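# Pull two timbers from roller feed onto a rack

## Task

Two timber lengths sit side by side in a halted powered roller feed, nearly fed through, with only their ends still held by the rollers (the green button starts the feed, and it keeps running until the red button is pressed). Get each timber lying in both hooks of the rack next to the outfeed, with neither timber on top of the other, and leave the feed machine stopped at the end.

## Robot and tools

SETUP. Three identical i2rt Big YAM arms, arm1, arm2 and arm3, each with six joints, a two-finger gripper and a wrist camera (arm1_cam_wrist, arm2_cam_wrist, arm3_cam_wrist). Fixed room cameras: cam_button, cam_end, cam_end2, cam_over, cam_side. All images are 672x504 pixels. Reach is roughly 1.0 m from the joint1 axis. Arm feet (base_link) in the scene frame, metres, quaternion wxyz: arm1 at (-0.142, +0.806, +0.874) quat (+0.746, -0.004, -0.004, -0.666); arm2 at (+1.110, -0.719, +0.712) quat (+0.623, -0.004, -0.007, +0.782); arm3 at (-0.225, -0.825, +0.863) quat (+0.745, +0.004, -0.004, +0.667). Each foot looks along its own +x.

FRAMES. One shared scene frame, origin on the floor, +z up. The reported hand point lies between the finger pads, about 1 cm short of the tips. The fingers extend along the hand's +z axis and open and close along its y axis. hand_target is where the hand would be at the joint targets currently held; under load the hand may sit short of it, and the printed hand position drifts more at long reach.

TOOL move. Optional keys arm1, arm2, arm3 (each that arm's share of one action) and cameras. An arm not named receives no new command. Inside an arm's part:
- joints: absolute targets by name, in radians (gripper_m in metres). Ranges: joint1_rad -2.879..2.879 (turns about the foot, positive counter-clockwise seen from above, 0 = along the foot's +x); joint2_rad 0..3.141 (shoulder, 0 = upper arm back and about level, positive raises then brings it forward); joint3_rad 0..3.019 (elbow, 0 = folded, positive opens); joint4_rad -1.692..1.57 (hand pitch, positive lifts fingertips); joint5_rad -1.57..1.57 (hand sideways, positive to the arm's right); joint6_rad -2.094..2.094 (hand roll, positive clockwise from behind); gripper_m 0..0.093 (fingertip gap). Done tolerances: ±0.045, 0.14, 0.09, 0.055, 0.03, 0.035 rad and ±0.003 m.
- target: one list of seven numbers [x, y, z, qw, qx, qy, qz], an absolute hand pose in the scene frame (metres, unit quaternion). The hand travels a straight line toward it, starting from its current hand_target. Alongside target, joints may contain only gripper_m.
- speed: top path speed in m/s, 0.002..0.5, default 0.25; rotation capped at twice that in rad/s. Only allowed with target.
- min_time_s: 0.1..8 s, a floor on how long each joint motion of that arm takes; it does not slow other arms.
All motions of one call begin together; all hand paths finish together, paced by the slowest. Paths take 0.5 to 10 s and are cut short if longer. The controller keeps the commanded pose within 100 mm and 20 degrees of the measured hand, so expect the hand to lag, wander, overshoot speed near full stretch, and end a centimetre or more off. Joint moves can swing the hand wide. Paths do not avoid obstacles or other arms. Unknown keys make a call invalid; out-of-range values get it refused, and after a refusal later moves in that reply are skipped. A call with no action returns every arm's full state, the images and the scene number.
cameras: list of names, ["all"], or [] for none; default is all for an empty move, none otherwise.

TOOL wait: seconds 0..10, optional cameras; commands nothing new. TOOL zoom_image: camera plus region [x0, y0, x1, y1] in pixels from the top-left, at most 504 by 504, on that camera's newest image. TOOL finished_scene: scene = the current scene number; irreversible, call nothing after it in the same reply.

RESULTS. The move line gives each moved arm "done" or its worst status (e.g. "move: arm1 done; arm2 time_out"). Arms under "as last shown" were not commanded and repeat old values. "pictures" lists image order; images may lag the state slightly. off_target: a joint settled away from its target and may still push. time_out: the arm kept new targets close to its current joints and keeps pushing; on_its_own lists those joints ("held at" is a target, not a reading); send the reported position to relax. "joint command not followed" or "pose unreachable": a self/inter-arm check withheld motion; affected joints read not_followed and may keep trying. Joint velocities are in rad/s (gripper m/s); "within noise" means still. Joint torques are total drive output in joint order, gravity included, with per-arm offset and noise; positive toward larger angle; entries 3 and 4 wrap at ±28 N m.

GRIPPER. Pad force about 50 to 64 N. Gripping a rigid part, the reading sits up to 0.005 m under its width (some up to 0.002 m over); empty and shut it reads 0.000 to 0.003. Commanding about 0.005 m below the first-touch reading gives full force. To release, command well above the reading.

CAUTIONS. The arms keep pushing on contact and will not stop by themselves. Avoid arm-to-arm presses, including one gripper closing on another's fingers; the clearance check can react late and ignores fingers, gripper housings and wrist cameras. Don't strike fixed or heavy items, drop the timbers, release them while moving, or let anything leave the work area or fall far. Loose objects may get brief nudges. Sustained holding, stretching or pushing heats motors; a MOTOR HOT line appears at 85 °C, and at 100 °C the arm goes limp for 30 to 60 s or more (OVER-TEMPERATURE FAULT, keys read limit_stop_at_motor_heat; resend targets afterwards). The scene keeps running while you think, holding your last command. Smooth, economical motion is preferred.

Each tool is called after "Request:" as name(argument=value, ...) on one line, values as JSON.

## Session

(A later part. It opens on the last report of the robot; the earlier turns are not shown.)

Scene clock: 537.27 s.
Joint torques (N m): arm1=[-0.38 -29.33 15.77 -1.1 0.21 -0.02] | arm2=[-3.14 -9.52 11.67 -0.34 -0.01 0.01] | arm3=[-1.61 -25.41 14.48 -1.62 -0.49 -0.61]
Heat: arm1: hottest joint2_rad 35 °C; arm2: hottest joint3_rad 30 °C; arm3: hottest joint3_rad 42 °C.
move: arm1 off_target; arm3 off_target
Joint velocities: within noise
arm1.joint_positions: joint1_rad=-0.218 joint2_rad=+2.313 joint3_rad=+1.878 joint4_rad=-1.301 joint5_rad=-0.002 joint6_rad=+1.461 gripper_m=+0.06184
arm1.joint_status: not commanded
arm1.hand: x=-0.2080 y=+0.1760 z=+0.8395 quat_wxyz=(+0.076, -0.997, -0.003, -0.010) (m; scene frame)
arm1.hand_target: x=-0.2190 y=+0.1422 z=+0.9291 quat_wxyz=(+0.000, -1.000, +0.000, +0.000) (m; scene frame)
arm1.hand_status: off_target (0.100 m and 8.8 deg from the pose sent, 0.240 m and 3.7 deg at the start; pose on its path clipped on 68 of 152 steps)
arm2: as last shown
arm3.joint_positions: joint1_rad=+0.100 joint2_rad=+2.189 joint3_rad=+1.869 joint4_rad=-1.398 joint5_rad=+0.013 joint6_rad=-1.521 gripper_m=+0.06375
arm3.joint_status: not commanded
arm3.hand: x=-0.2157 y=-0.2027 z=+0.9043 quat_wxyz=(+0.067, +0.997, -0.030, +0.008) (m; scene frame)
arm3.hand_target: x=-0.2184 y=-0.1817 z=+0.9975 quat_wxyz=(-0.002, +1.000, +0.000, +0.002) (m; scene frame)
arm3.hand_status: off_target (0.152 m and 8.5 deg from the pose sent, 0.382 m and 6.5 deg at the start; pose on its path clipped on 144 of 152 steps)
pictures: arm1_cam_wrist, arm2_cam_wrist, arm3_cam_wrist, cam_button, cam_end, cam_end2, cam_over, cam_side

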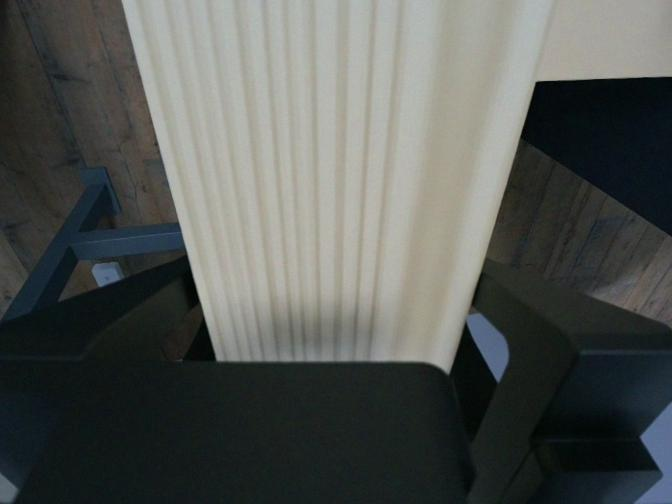

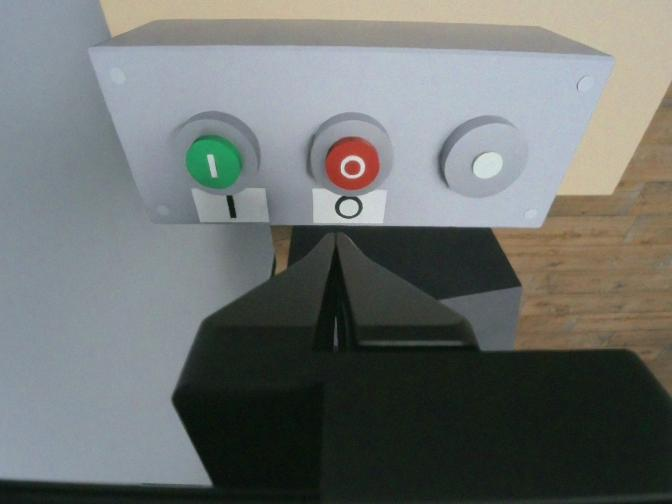

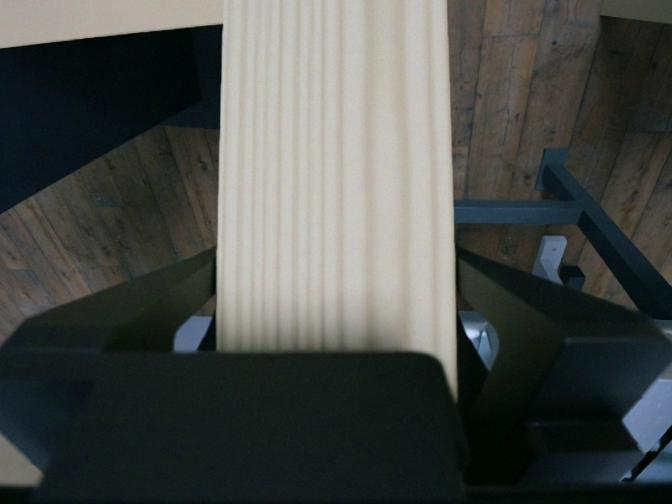

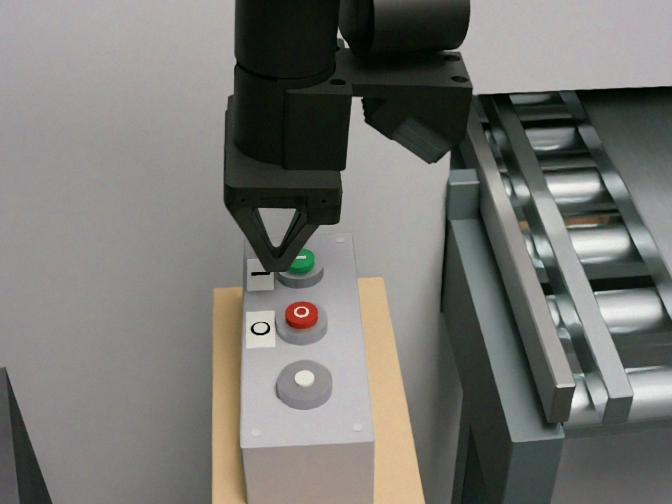

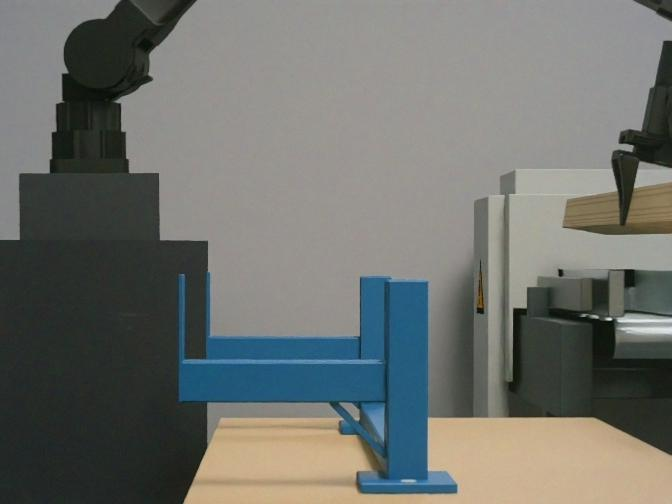

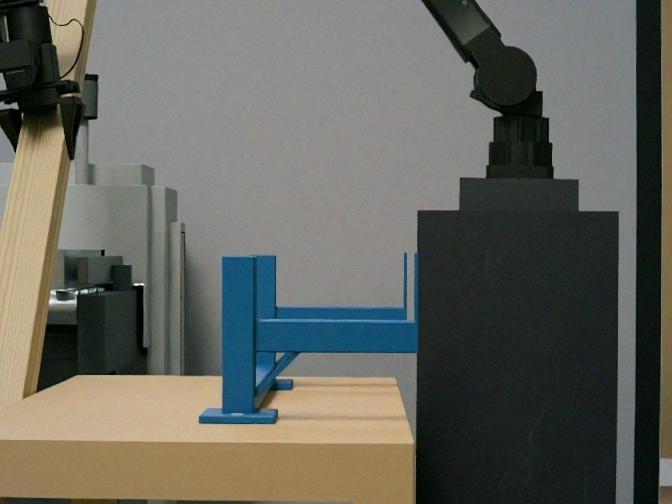

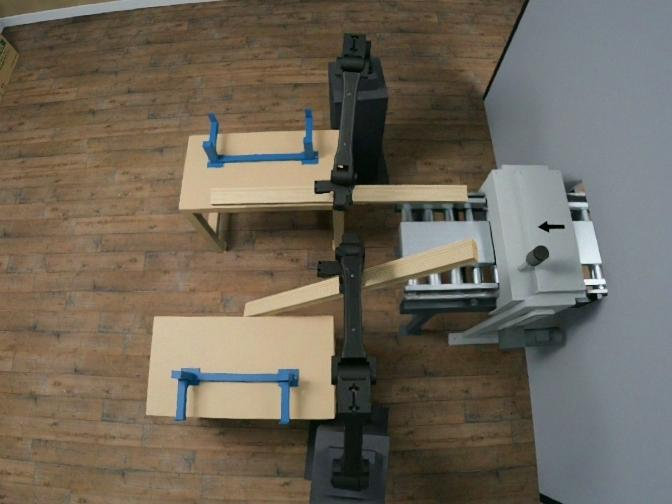

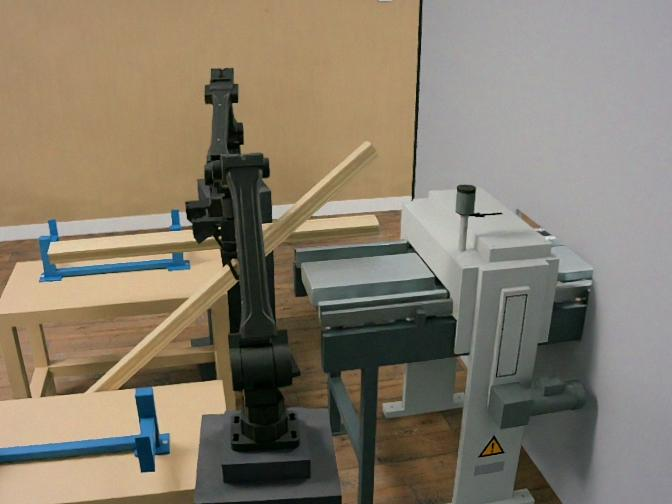

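Request:
zoom_image(camera="cam_over", region=[170, 90, 370, 240])

Request:
zoom_image(camera="cam_over", region=[140, 290, 370, 460])

Request:
zoom_image(camera="cam_side", region=[0, 180, 300, 400])

Scaled by 2.520 from the camera's 672x504 image, which has a finer 960x720 frame.

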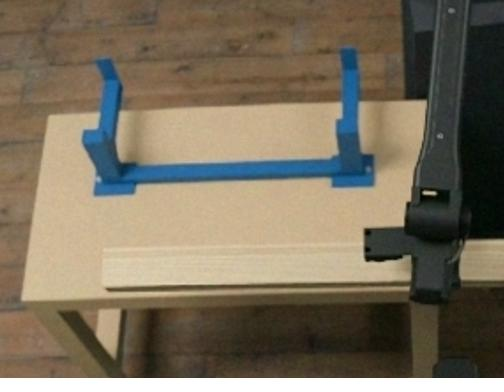

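Scaled by 2.191 from the camera's 672x504 image, which has a finer 960x720 frame.

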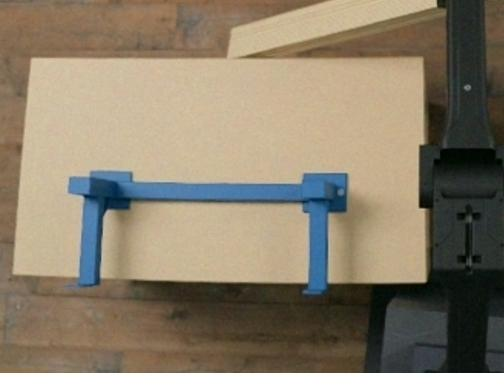

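Scaled by 1.680 from the camera's 672x504 image, which has a finer 960x720 frame.

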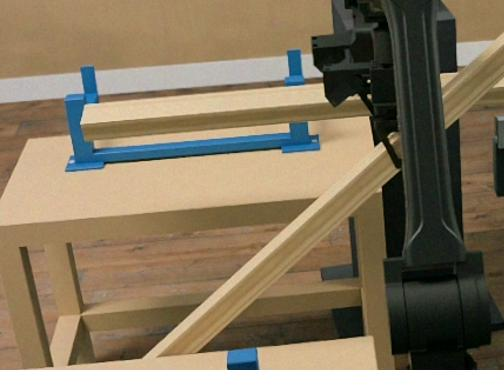

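Request:
move(arm1={"target":[-0.25,0.19,1.06,0,1,0,0],"speed":0.1}, arm3={"target":[-0.25,-0.19,1.06,0,1,0,0],"speed":0.1})

Request:
move(arm1={"target":[-0.55,0.45,1.05,0,1,0,0],"speed":0.12}, cameras=["all"])

Scene clock: 647.23 s.
Joint torques (N m): arm1=[-0.32 -26.7 17.84 -1.2 0.24 -0.03] | arm2=[-3.14 -9.58 11.67 -0.34 -0.01 0.01] | arm3=[-0.03 -24.82 15.28 -1.43 -0.61 -0.64]
Heat: arm1: hottest joint2_rad 46 °C; arm2: hottest joint3_rad 35 °C; arm3: hottest joint3_rad 56 °C.
move: arm1 off_target; arm3 off_target
Joint velocities: within noise
arm1.joint_positions: joint1_rad=-0.276 joint2_rad=+2.092 joint3_rad=+1.855 joint4_rad=-1.505 joint5_rad=-0.002 joint6_rad=+1.404 gripper_m=+0.06184
arm1.joint_status: not commanded
arm1.hand: x=-0.2393 y=+0.2173 z=+0.9717 quat_wxyz=(+0.078, -0.997, -0.002, -0.015) (m; scene frame)
arm1.hand_target: x=-0.2484 y=+0.1978 z=+1.0584 quat_wxyz=(+0.000, -1.000, +0.000, +0.000) (m; scene frame)
arm1.hand_status: off_target (0.093 m and 9.2 deg from the pose sent, 0.225 m and 8.8 deg at the start; pose on its path clipped on 47 of 67 steps)
arm2: as last shown
arm3.joint_positions: joint1_rad=+0.126 joint2_rad=+2.115 joint3_rad=+1.869 joint4_rad=-1.473 joint5_rad=+0.016 joint6_rad=-1.463 gripper_m=+0.06374
arm3.joint_status: not commanded
arm3.hand: x=-0.2312 y=-0.2162 z=+0.9509 quat_wxyz=(+0.067, +0.997, -0.045, +0.012) (m; scene frame)
arm3.hand_target: x=-0.2469 y=-0.2009 z=+1.0438 quat_wxyz=(-0.002, +1.000, -0.001, +0.002) (m; scene frame)
arm3.hand_status: off_target (0.114 m and 9.4 deg from the pose sent, 0.160 m and 8.5 deg at the start; pose on its path clipped on 58 of 67 steps)
pictures: none

Scene clock: 651.43 s.
Joint torques (N m): arm1=[0.5 -22.01 14.64 -0.06 0 -0.05] | arm2=[-3.14 -9.52 11.67 -0.34 -0.01 0.01] | arm3=[-0.03 -24.82 15.28 -1.51 -0.6 -0.69]
Heat: arm1: hottest joint2_rad 45 °C; arm2: hottest joint3_rad 35 °C; arm3: hottest joint3_rad 57 °C.
move: arm1 off_target
Joint velocities: within noise
arm1.joint_positions: joint1_rad=-0.960 joint2_rad=+1.848 joint3_rad=+1.541 joint4_rad=-1.400 joint5_rad=+0.009 joint6_rad=+0.730 gripper_m=+0.06184
arm1.joint_status: not commanded
arm1.hand: x=-0.5339 y=+0.4641 z=+0.9926 quat_wxyz=(+0.043, -0.998, +0.002, -0.048) (m; scene frame)
arm1.hand_target: x=-0.5473 y=+0.4526 z=+1.0495 quat_wxyz=(+0.000, -1.000, +0.000, +0.000) (m; scene frame)
arm1.hand_status: off_target (0.061 m and 7.4 deg from the pose sent, 0.396 m and 9.1 deg at the start)
arm2, arm3: as last shown
arm3.hand_target: x=-0.2469 y=-0.2009 z=+1.0438 quat_wxyz=(-0.002, +1.000, +0.000, +0.002) (m; scene frame)
pictures: arm1_cam_wrist, arm2_cam_wrist, arm3_cam_wrist, cam_button, cam_end, cam_end2, cam_over, cam_side

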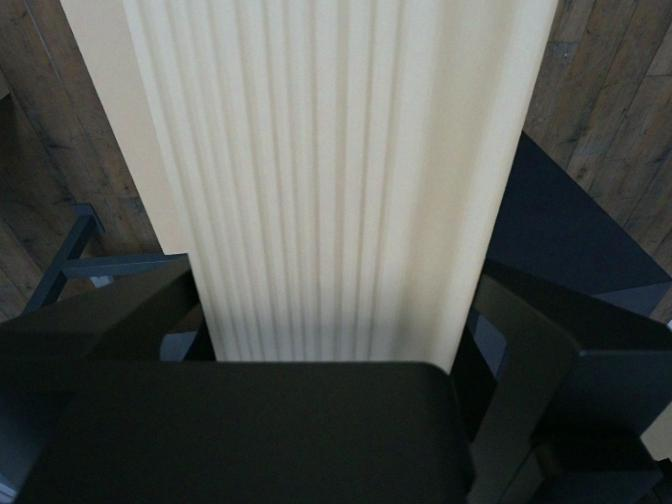

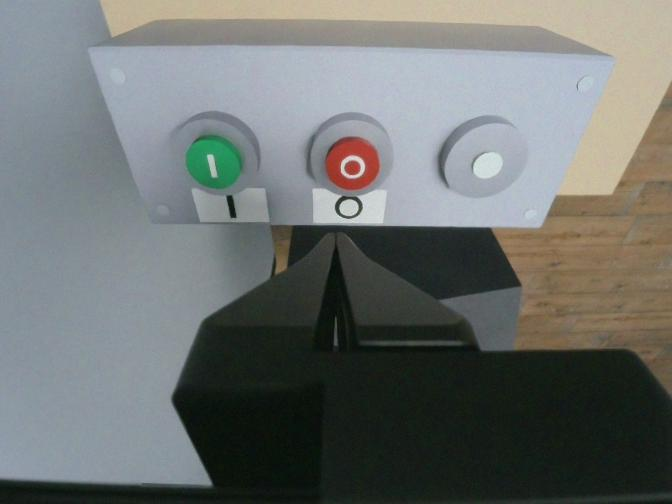

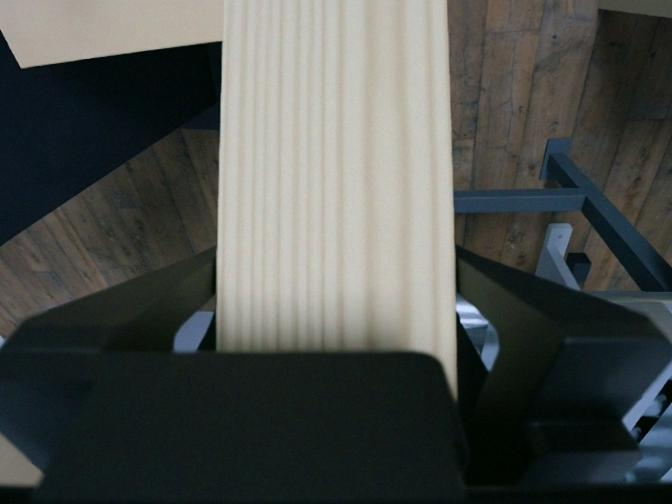

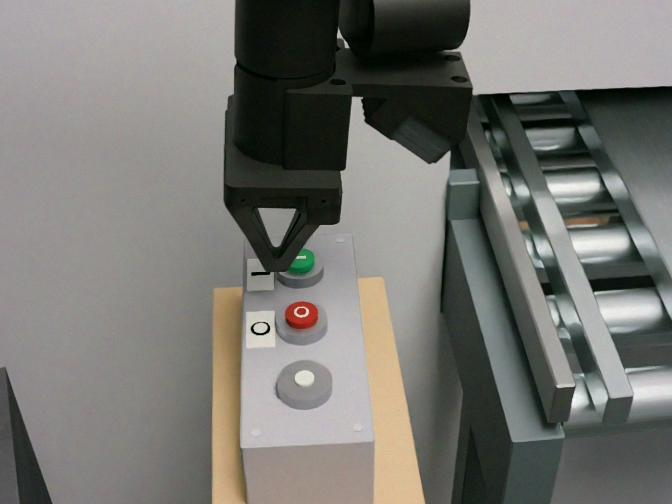

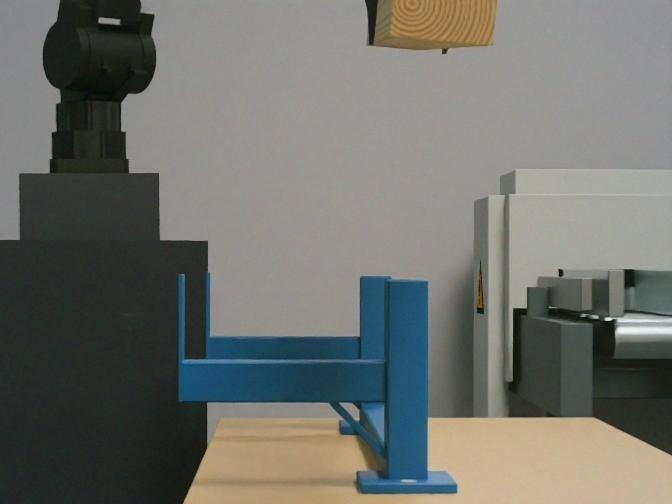

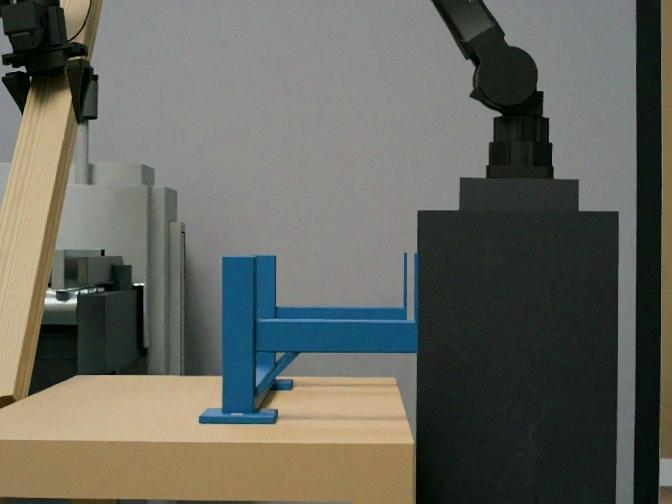

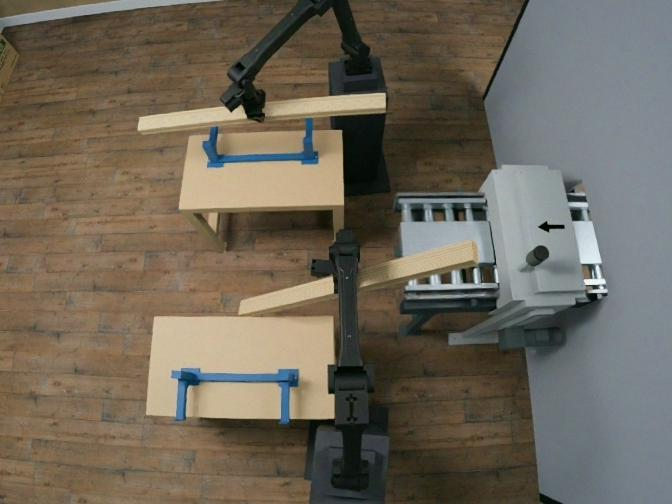

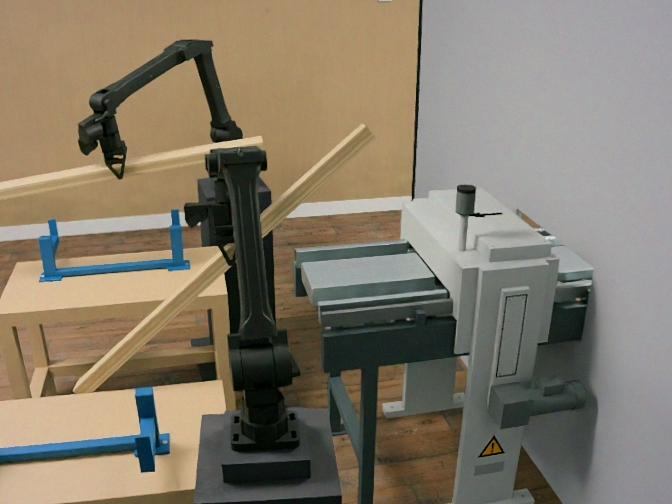

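Request:
move(arm1={"target":[-0.583,0.545,0.98,0,1,0,0],"speed":0.12}, arm3={"target":[-0.56,-0.36,1.06,0,1,0,0],"speed":0.15}, cameras=["all"])

Scene clock: 747.77 s.
Joint torques (N m): arm1=[-0.03 -21.77 11.79 0.2 0.08 -0.06] | arm2=[-3.14 -9.58 11.67 -0.35 -0.01 0.02] | arm3=[-1.61 -20.95 13.52 -0.42 -0.05 0.11]
Heat: arm1: hottest joint3_rad 41 °C; arm2: hottest joint3_rad 37 °C; arm3: hottest joint3_rad 63 °C.
move: arm1 off_target; arm3 off_target
Joint velocities: within noise
arm1.joint_positions: joint1_rad=-1.136 joint2_rad=+1.834 joint3_rad=+1.343 joint4_rad=-1.206 joint5_rad=+0.009 joint6_rad=+0.548 gripper_m=+0.06184
arm1.joint_status: not commanded
arm1.hand: x=-0.5625 y=+0.5527 z=+0.9287 quat_wxyz=(+0.031, -0.998, -0.001, -0.052) (m; scene frame)
arm1.hand_target: x=-0.5809 y=+0.5462 z=+0.9793 quat_wxyz=(+0.000, -1.000, +0.000, +0.000) (m; scene frame)
arm1.hand_status: off_target (0.056 m and 6.9 deg from the pose sent, 0.096 m and 7.4 deg at the start)
arm2: as last shown
arm3.joint_positions: joint1_rad=+0.727 joint2_rad=+1.926 joint3_rad=+1.688 joint4_rad=-1.461 joint5_rad=-0.011 joint6_rad=-0.958 gripper_m=+0.06374
arm3.joint_status: not commanded
arm3.hand: x=-0.5480 y=-0.3731 z=+0.9942 quat_wxyz=(+0.049, +0.998, +0.001, +0.032) (m; scene frame)
arm3.hand_target: x=-0.5575 y=-0.3634 z=+1.0588 quat_wxyz=(+0.000, +1.000, +0.000, +0.000) (m; scene frame)
arm3.hand_status: off_target (0.068 m and 6.8 deg from the pose sent, 0.375 m and 9.4 deg at the start)
pictures: arm1_cam_wrist, arm2_cam_wrist, arm3_cam_wrist, cam_button, cam_end, cam_end2, cam_over, cam_side

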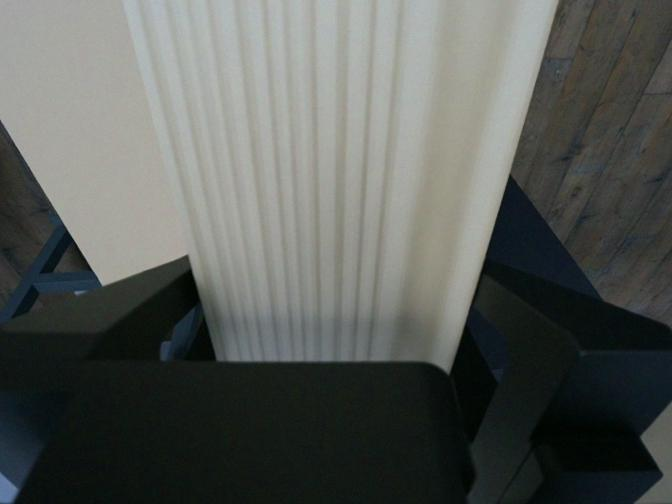

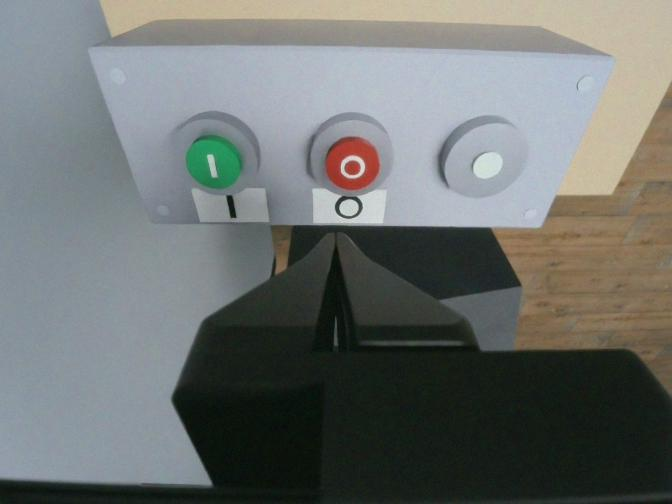

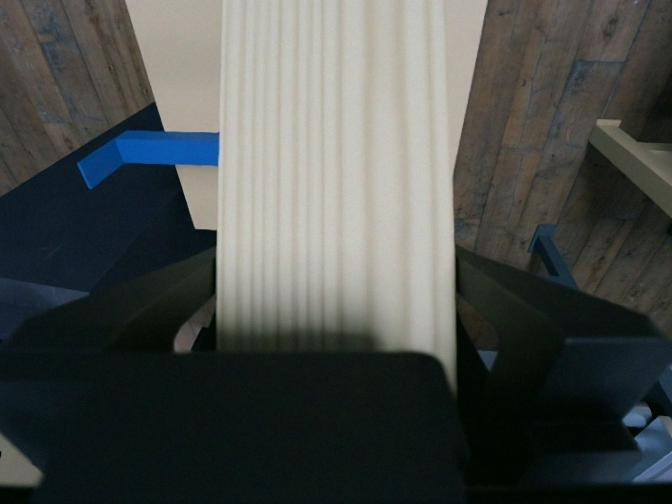

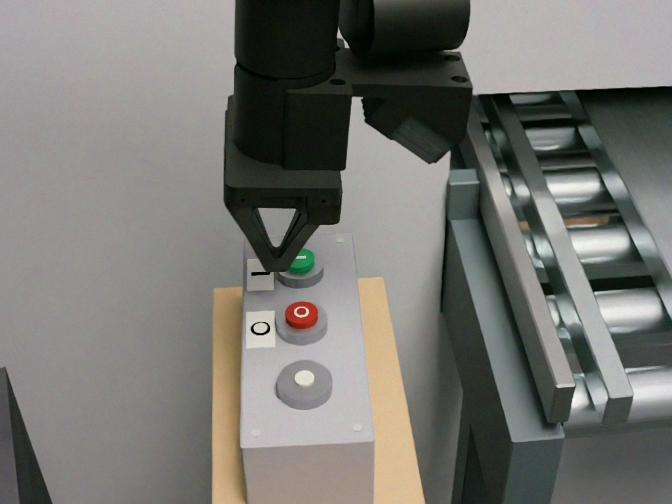

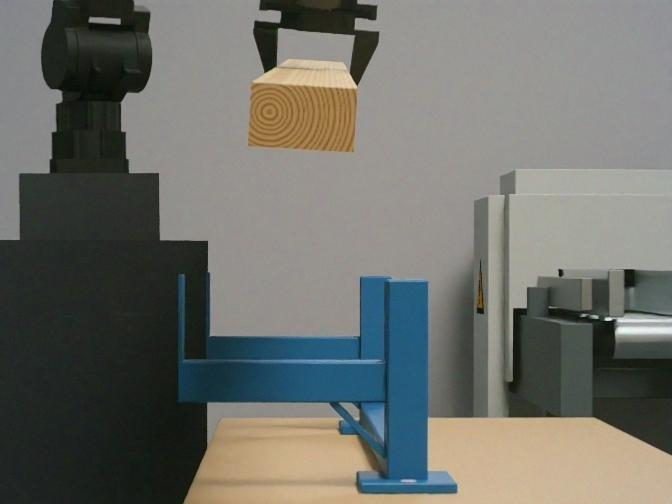

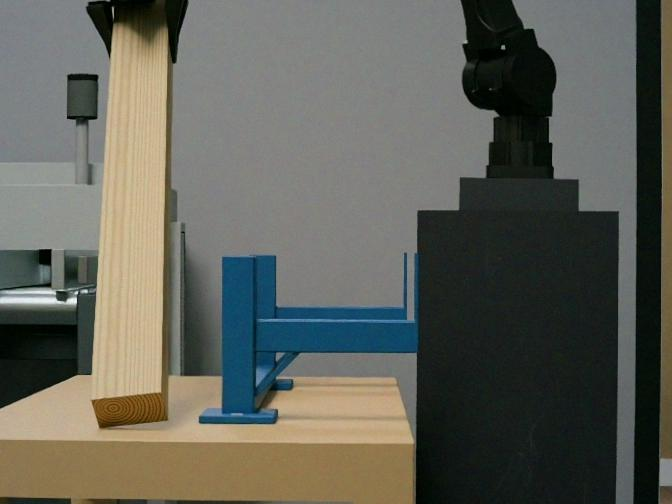

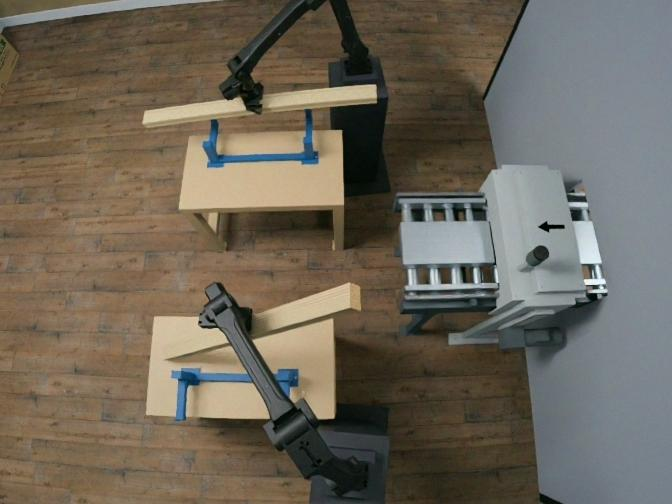

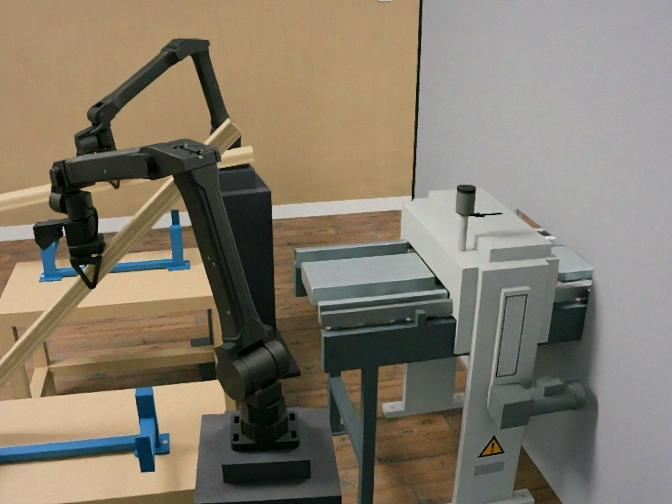

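Request:
move(arm1={"target":[-0.585,0.555,0.80,0,1,0,0],"speed":0.1}, arm3={"target":[-0.46,-0.36,0.88,0,1,0,0],"speed":0.08}, cameras=["cam_end","cam_end2","cam_over","cam_side","arm1_cam_wrist"])

Scene clock: 761.90 s.
Joint torques (N m): arm1=[-0.32 -19.31 8.7 0.42 0.08 -0.06] | arm2=[-3.14 -9.58 11.67 -0.35 -0.01 0.01] | arm3=[-2.84 -17.03 8.87 0.53 0.12 0.11]
Heat: arm1: hottest joint3_rad 37 °C; arm2: hottest joint3_rad 37 °C; arm3: hottest joint3_rad 63 °C.
move: arm1 off_target; arm3 off_target
Joint velocities: within noise
arm1.joint_positions: joint1_rad=-1.156 joint2_rad=+2.050 joint3_rad=+1.181 joint4_rad=-0.785 joint5_rad=+0.009 joint6_rad=+0.526 gripper_m=+0.06184
arm1.joint_status: not commanded
arm1.hand: x=-0.5599 y=+0.5636 z=+0.7727 quat_wxyz=(+0.019, -0.999, -0.002, -0.034) (m; scene frame)
arm1.hand_target: x=-0.5842 y=+0.5555 z=+0.8004 quat_wxyz=(+0.000, -1.000, +0.000, +0.000) (m; scene frame)
arm1.hand_status: off_target (0.038 m and 4.4 deg from the pose sent, 0.131 m and 6.9 deg at the start)
arm2: as last shown
arm3.joint_positions: joint1_rad=+0.589 joint2_rad=+1.925 joint3_rad=+1.279 joint4_rad=-1.001 joint5_rad=-0.014 joint6_rad=-1.110 gripper_m=+0.06374
arm3.joint_status: not commanded
arm3.hand: x=-0.4583 y=-0.3793 z=+0.8529 quat_wxyz=(+0.031, +0.999, +0.009, +0.011) (m; scene frame)
arm3.hand_target: x=-0.4595 y=-0.3607 z=+0.8801 quat_wxyz=(+0.000, +1.000, +0.000, +0.000) (m; scene frame)
arm3.hand_status: off_target (0.033 m and 3.9 deg from the pose sent, 0.145 m and 6.8 deg at the start)
pictures: arm1_cam_wrist, cam_end, cam_end2, cam_over, cam_side

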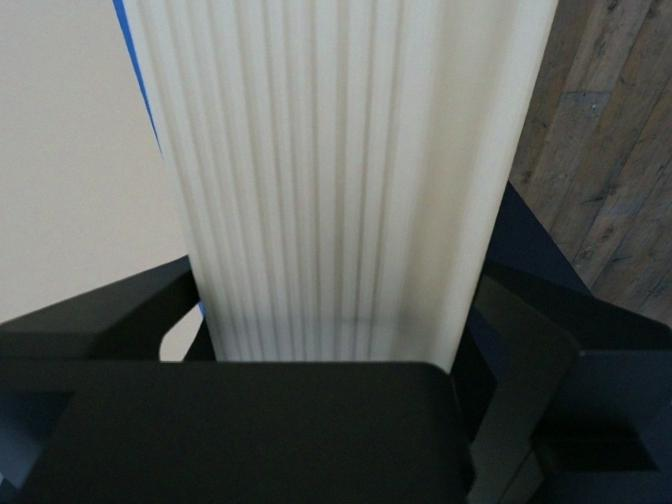

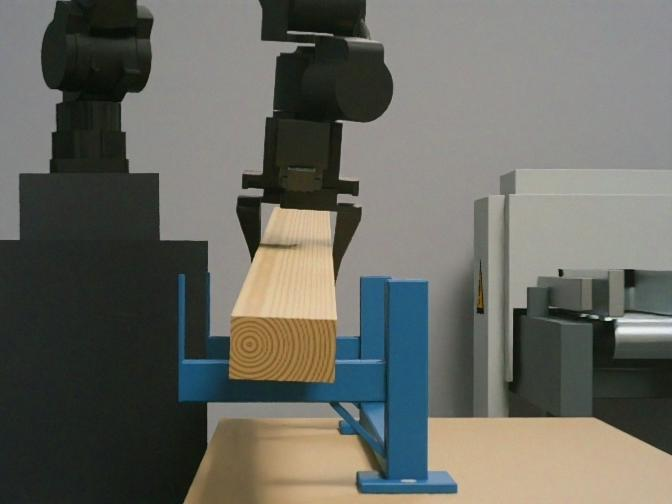

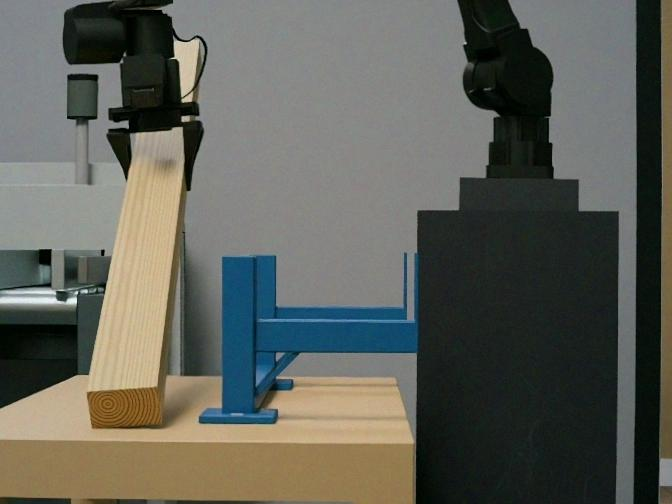

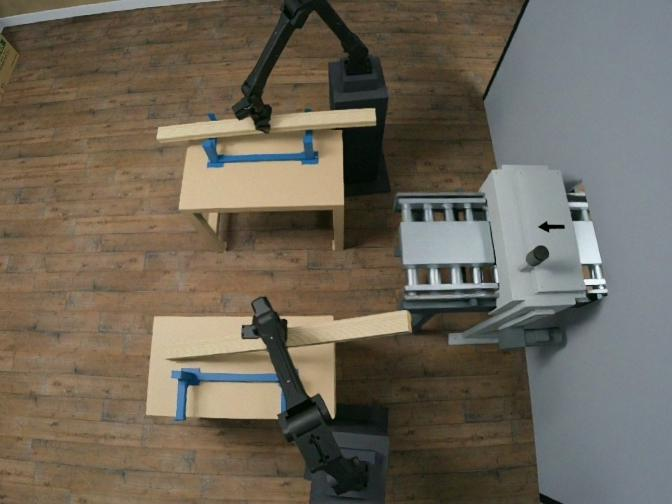

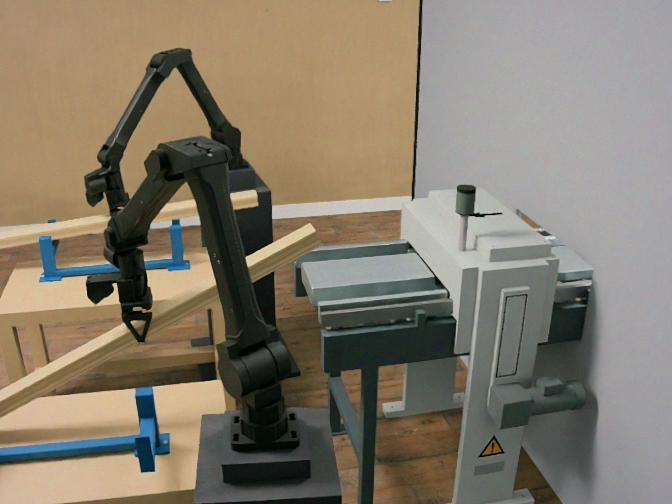

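Request:
move(arm1={"target":[-0.585,0.55,0.735,0,1,0,0],"speed":0.06}, arm3={"target":[-0.43,-0.35,0.68,0,1,0,0],"speed":0.08}, cameras=["cam_end","cam_end2","cam_over","cam_side","arm1_cam_wrist"])

Scene clock: 777.27 s.
Joint torques (N m): arm1=[0.38 -17.79 8.38 0.09 -0.08 -0.01] | arm2=[-3.14 -9.52 11.66 -0.35 -0.01 0.02] | arm3=[-3.02 -17.55 6.37 0.51 0.14 0.09]
Heat: arm1: hottest joint2_rad 35 °C; arm2: hottest joint3_rad 37 °C; arm3: hottest joint3_rad 58 °C.
move: arm1 off_target; arm3 off_target
Joint velocities: within noise
arm1.joint_positions: joint1_rad=-1.156 joint2_rad=+2.158 joint3_rad=+1.181 joint4_rad=-0.646 joint5_rad=+0.013 joint6_rad=+0.527 gripper_m=+0.06184
arm1.joint_status: not commanded
arm1.hand: x=-0.5654 y=+0.5604 z=+0.7200 quat_wxyz=(+0.013, -1.000, -0.001, -0.020) (m; scene frame)
arm1.hand_target: x=-0.5846 y=+0.5502 z=+0.7355 quat_wxyz=(+0.000, -1.000, +0.000, +0.000) (m; scene frame)
arm1.hand_status: off_target (0.027 m and 2.7 deg from the pose sent, 0.047 m and 4.4 deg at the start)
arm2: as last shown
arm3.joint_positions: joint1_rad=+0.533 joint2_rad=+2.285 joint3_rad=+1.217 joint4_rad=-0.577 joint5_rad=-0.014 joint6_rad=-1.168 gripper_m=+0.06374
arm3.joint_status: not commanded
arm3.hand: x=-0.4261 y=-0.3791 z=+0.6582 quat_wxyz=(+0.030, +0.999, +0.009, +0.009) (m; scene frame)
arm3.hand_target: x=-0.4295 y=-0.3506 z=+0.6805 quat_wxyz=(+0.000, +1.000, +0.000, +0.000) (m; scene frame)
arm3.hand_status: off_target (0.037 m and 3.8 deg from the pose sent, 0.178 m and 3.9 deg at the start)
pictures: arm1_cam_wrist, cam_end, cam_end2, cam_over, cam_side

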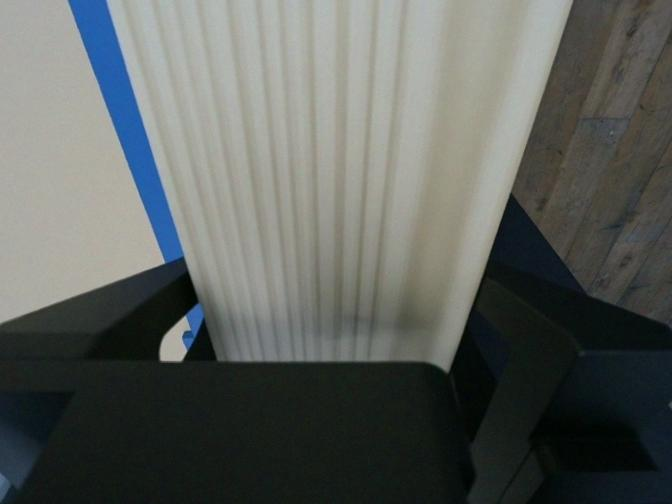

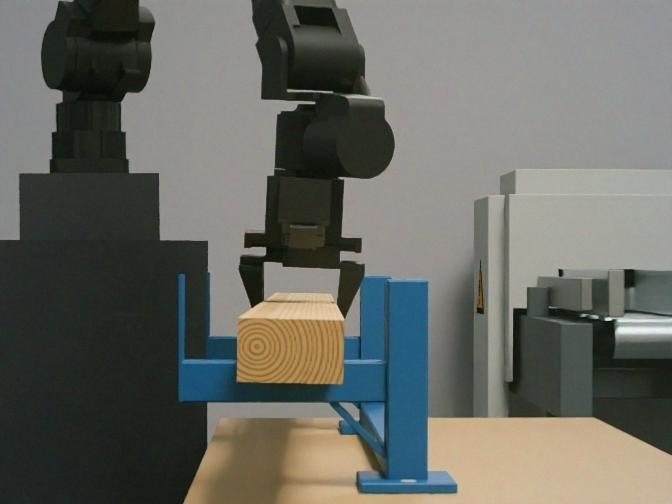

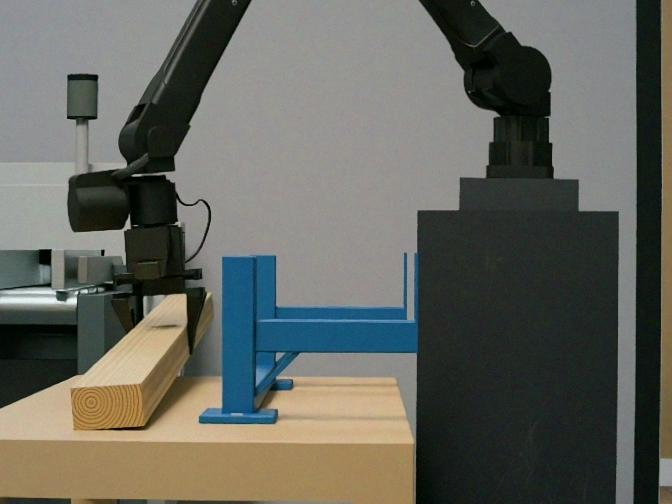

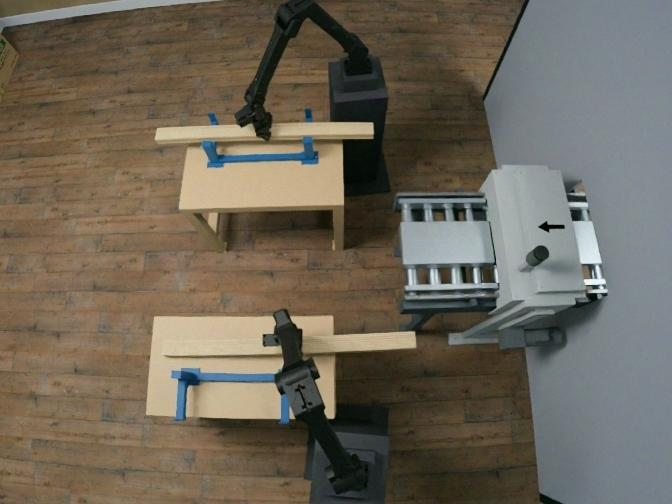

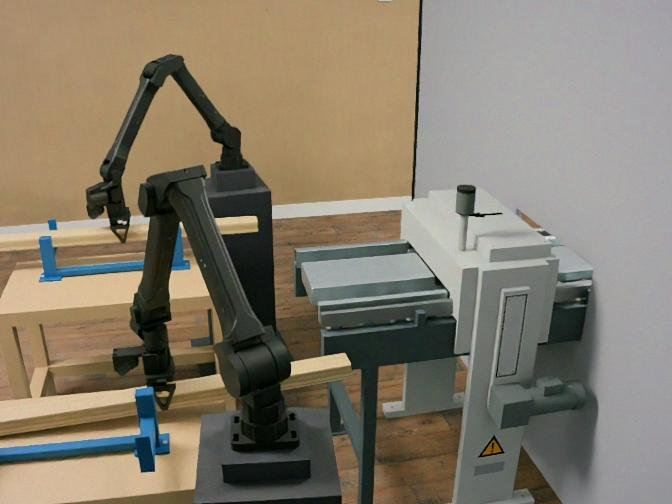

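Request:
move(arm1={"target":[-0.58,0.55,0.712,0,1,0,0],"speed":0.05}, arm3={"target":[-0.5,-0.36,0.98,0,1,0,0],"speed":0.12}, cameras=["cam_end","cam_end2","cam_over","cam_side"])

Scene clock: 789.07 s.
Joint torques (N m): arm1=[0.67 -14.8 7.6 1.48 -0.06 0.03] | arm2=[-3.19 -9.52 11.66 -0.35 -0.01 0.01] | arm3=[-1.14 -18.2 15.35 -0.32 -0.45 0.05]
Heat: arm1: hottest joint2_rad 36 °C; arm2: hottest joint3_rad 37 °C; arm3: hottest joint3_rad 55 °C.
move: arm1 off_target; arm3 off_target
Joint velocities: within noise
arm1.joint_positions: joint1_rad=-1.156 joint2_rad=+2.160 joint3_rad=+1.181 joint4_rad=-0.626 joint5_rad=+0.012 joint6_rad=+0.527 gripper_m=+0.06184
arm1.joint_status: not commanded
arm1.hand: x=-0.5690 y=+0.5581 z=+0.7188 quat_wxyz=(+0.008, -1.000, -0.001, -0.012) (m; scene frame)
arm1.hand_target: x=-0.5796 y=+0.5501 z=+0.7124 quat_wxyz=(+0.000, -1.000, +0.000, +0.000) (m; scene frame)
arm1.hand_status: off_target (0.015 m and 1.7 deg from the pose sent, 0.020 m and 2.7 deg at the start)
arm2: as last shown
arm3.joint_positions: joint1_rad=+0.633 joint2_rad=+1.863 joint3_rad=+1.370 joint4_rad=-1.235 joint5_rad=+0.001 joint6_rad=-1.042 gripper_m=+0.06374
arm3.joint_status: not commanded
arm3.hand: x=-0.4703 y=-0.3975 z=+0.9159 quat_wxyz=(+0.062, +0.997, -0.004, +0.040) (m; scene frame)
arm3.hand_target: x=-0.4965 y=-0.3658 z=+0.9811 quat_wxyz=(+0.000, +1.000, +0.000, -0.001) (m; scene frame)
arm3.hand_status: off_target (0.080 m and 8.4 deg from the pose sent, 0.331 m and 3.8 deg at the start; pose on its path clipped on 41 of 115 steps)
pictures: cam_end, cam_end2, cam_over, cam_side

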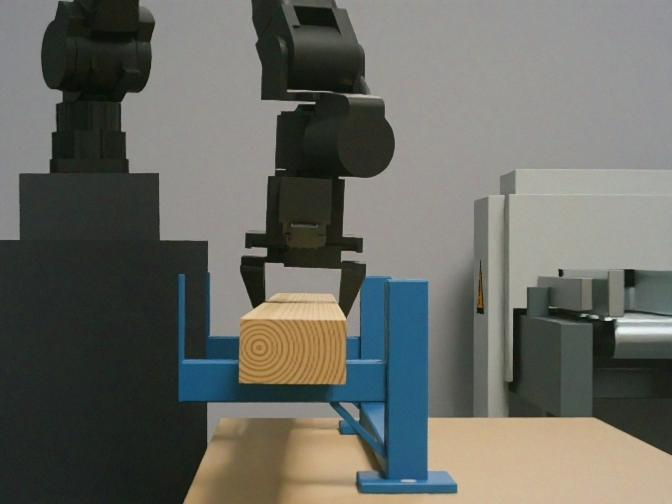

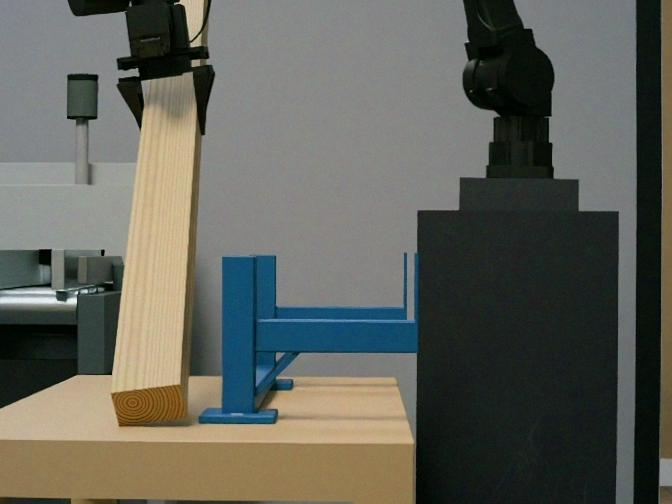

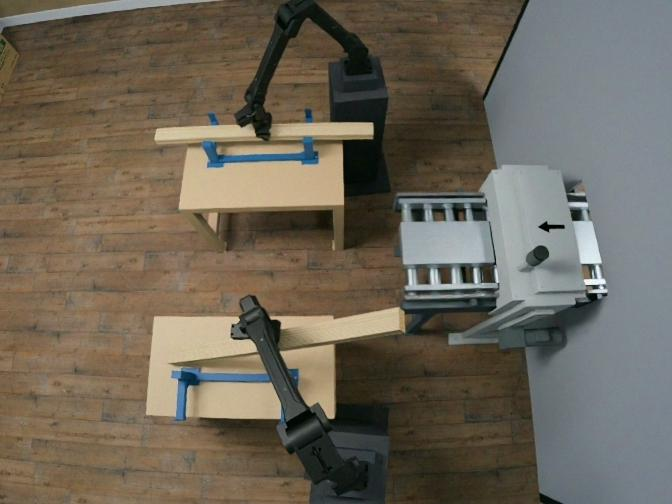

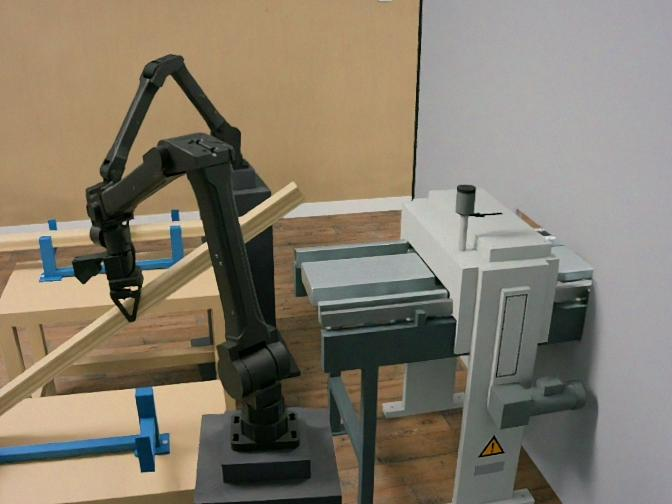

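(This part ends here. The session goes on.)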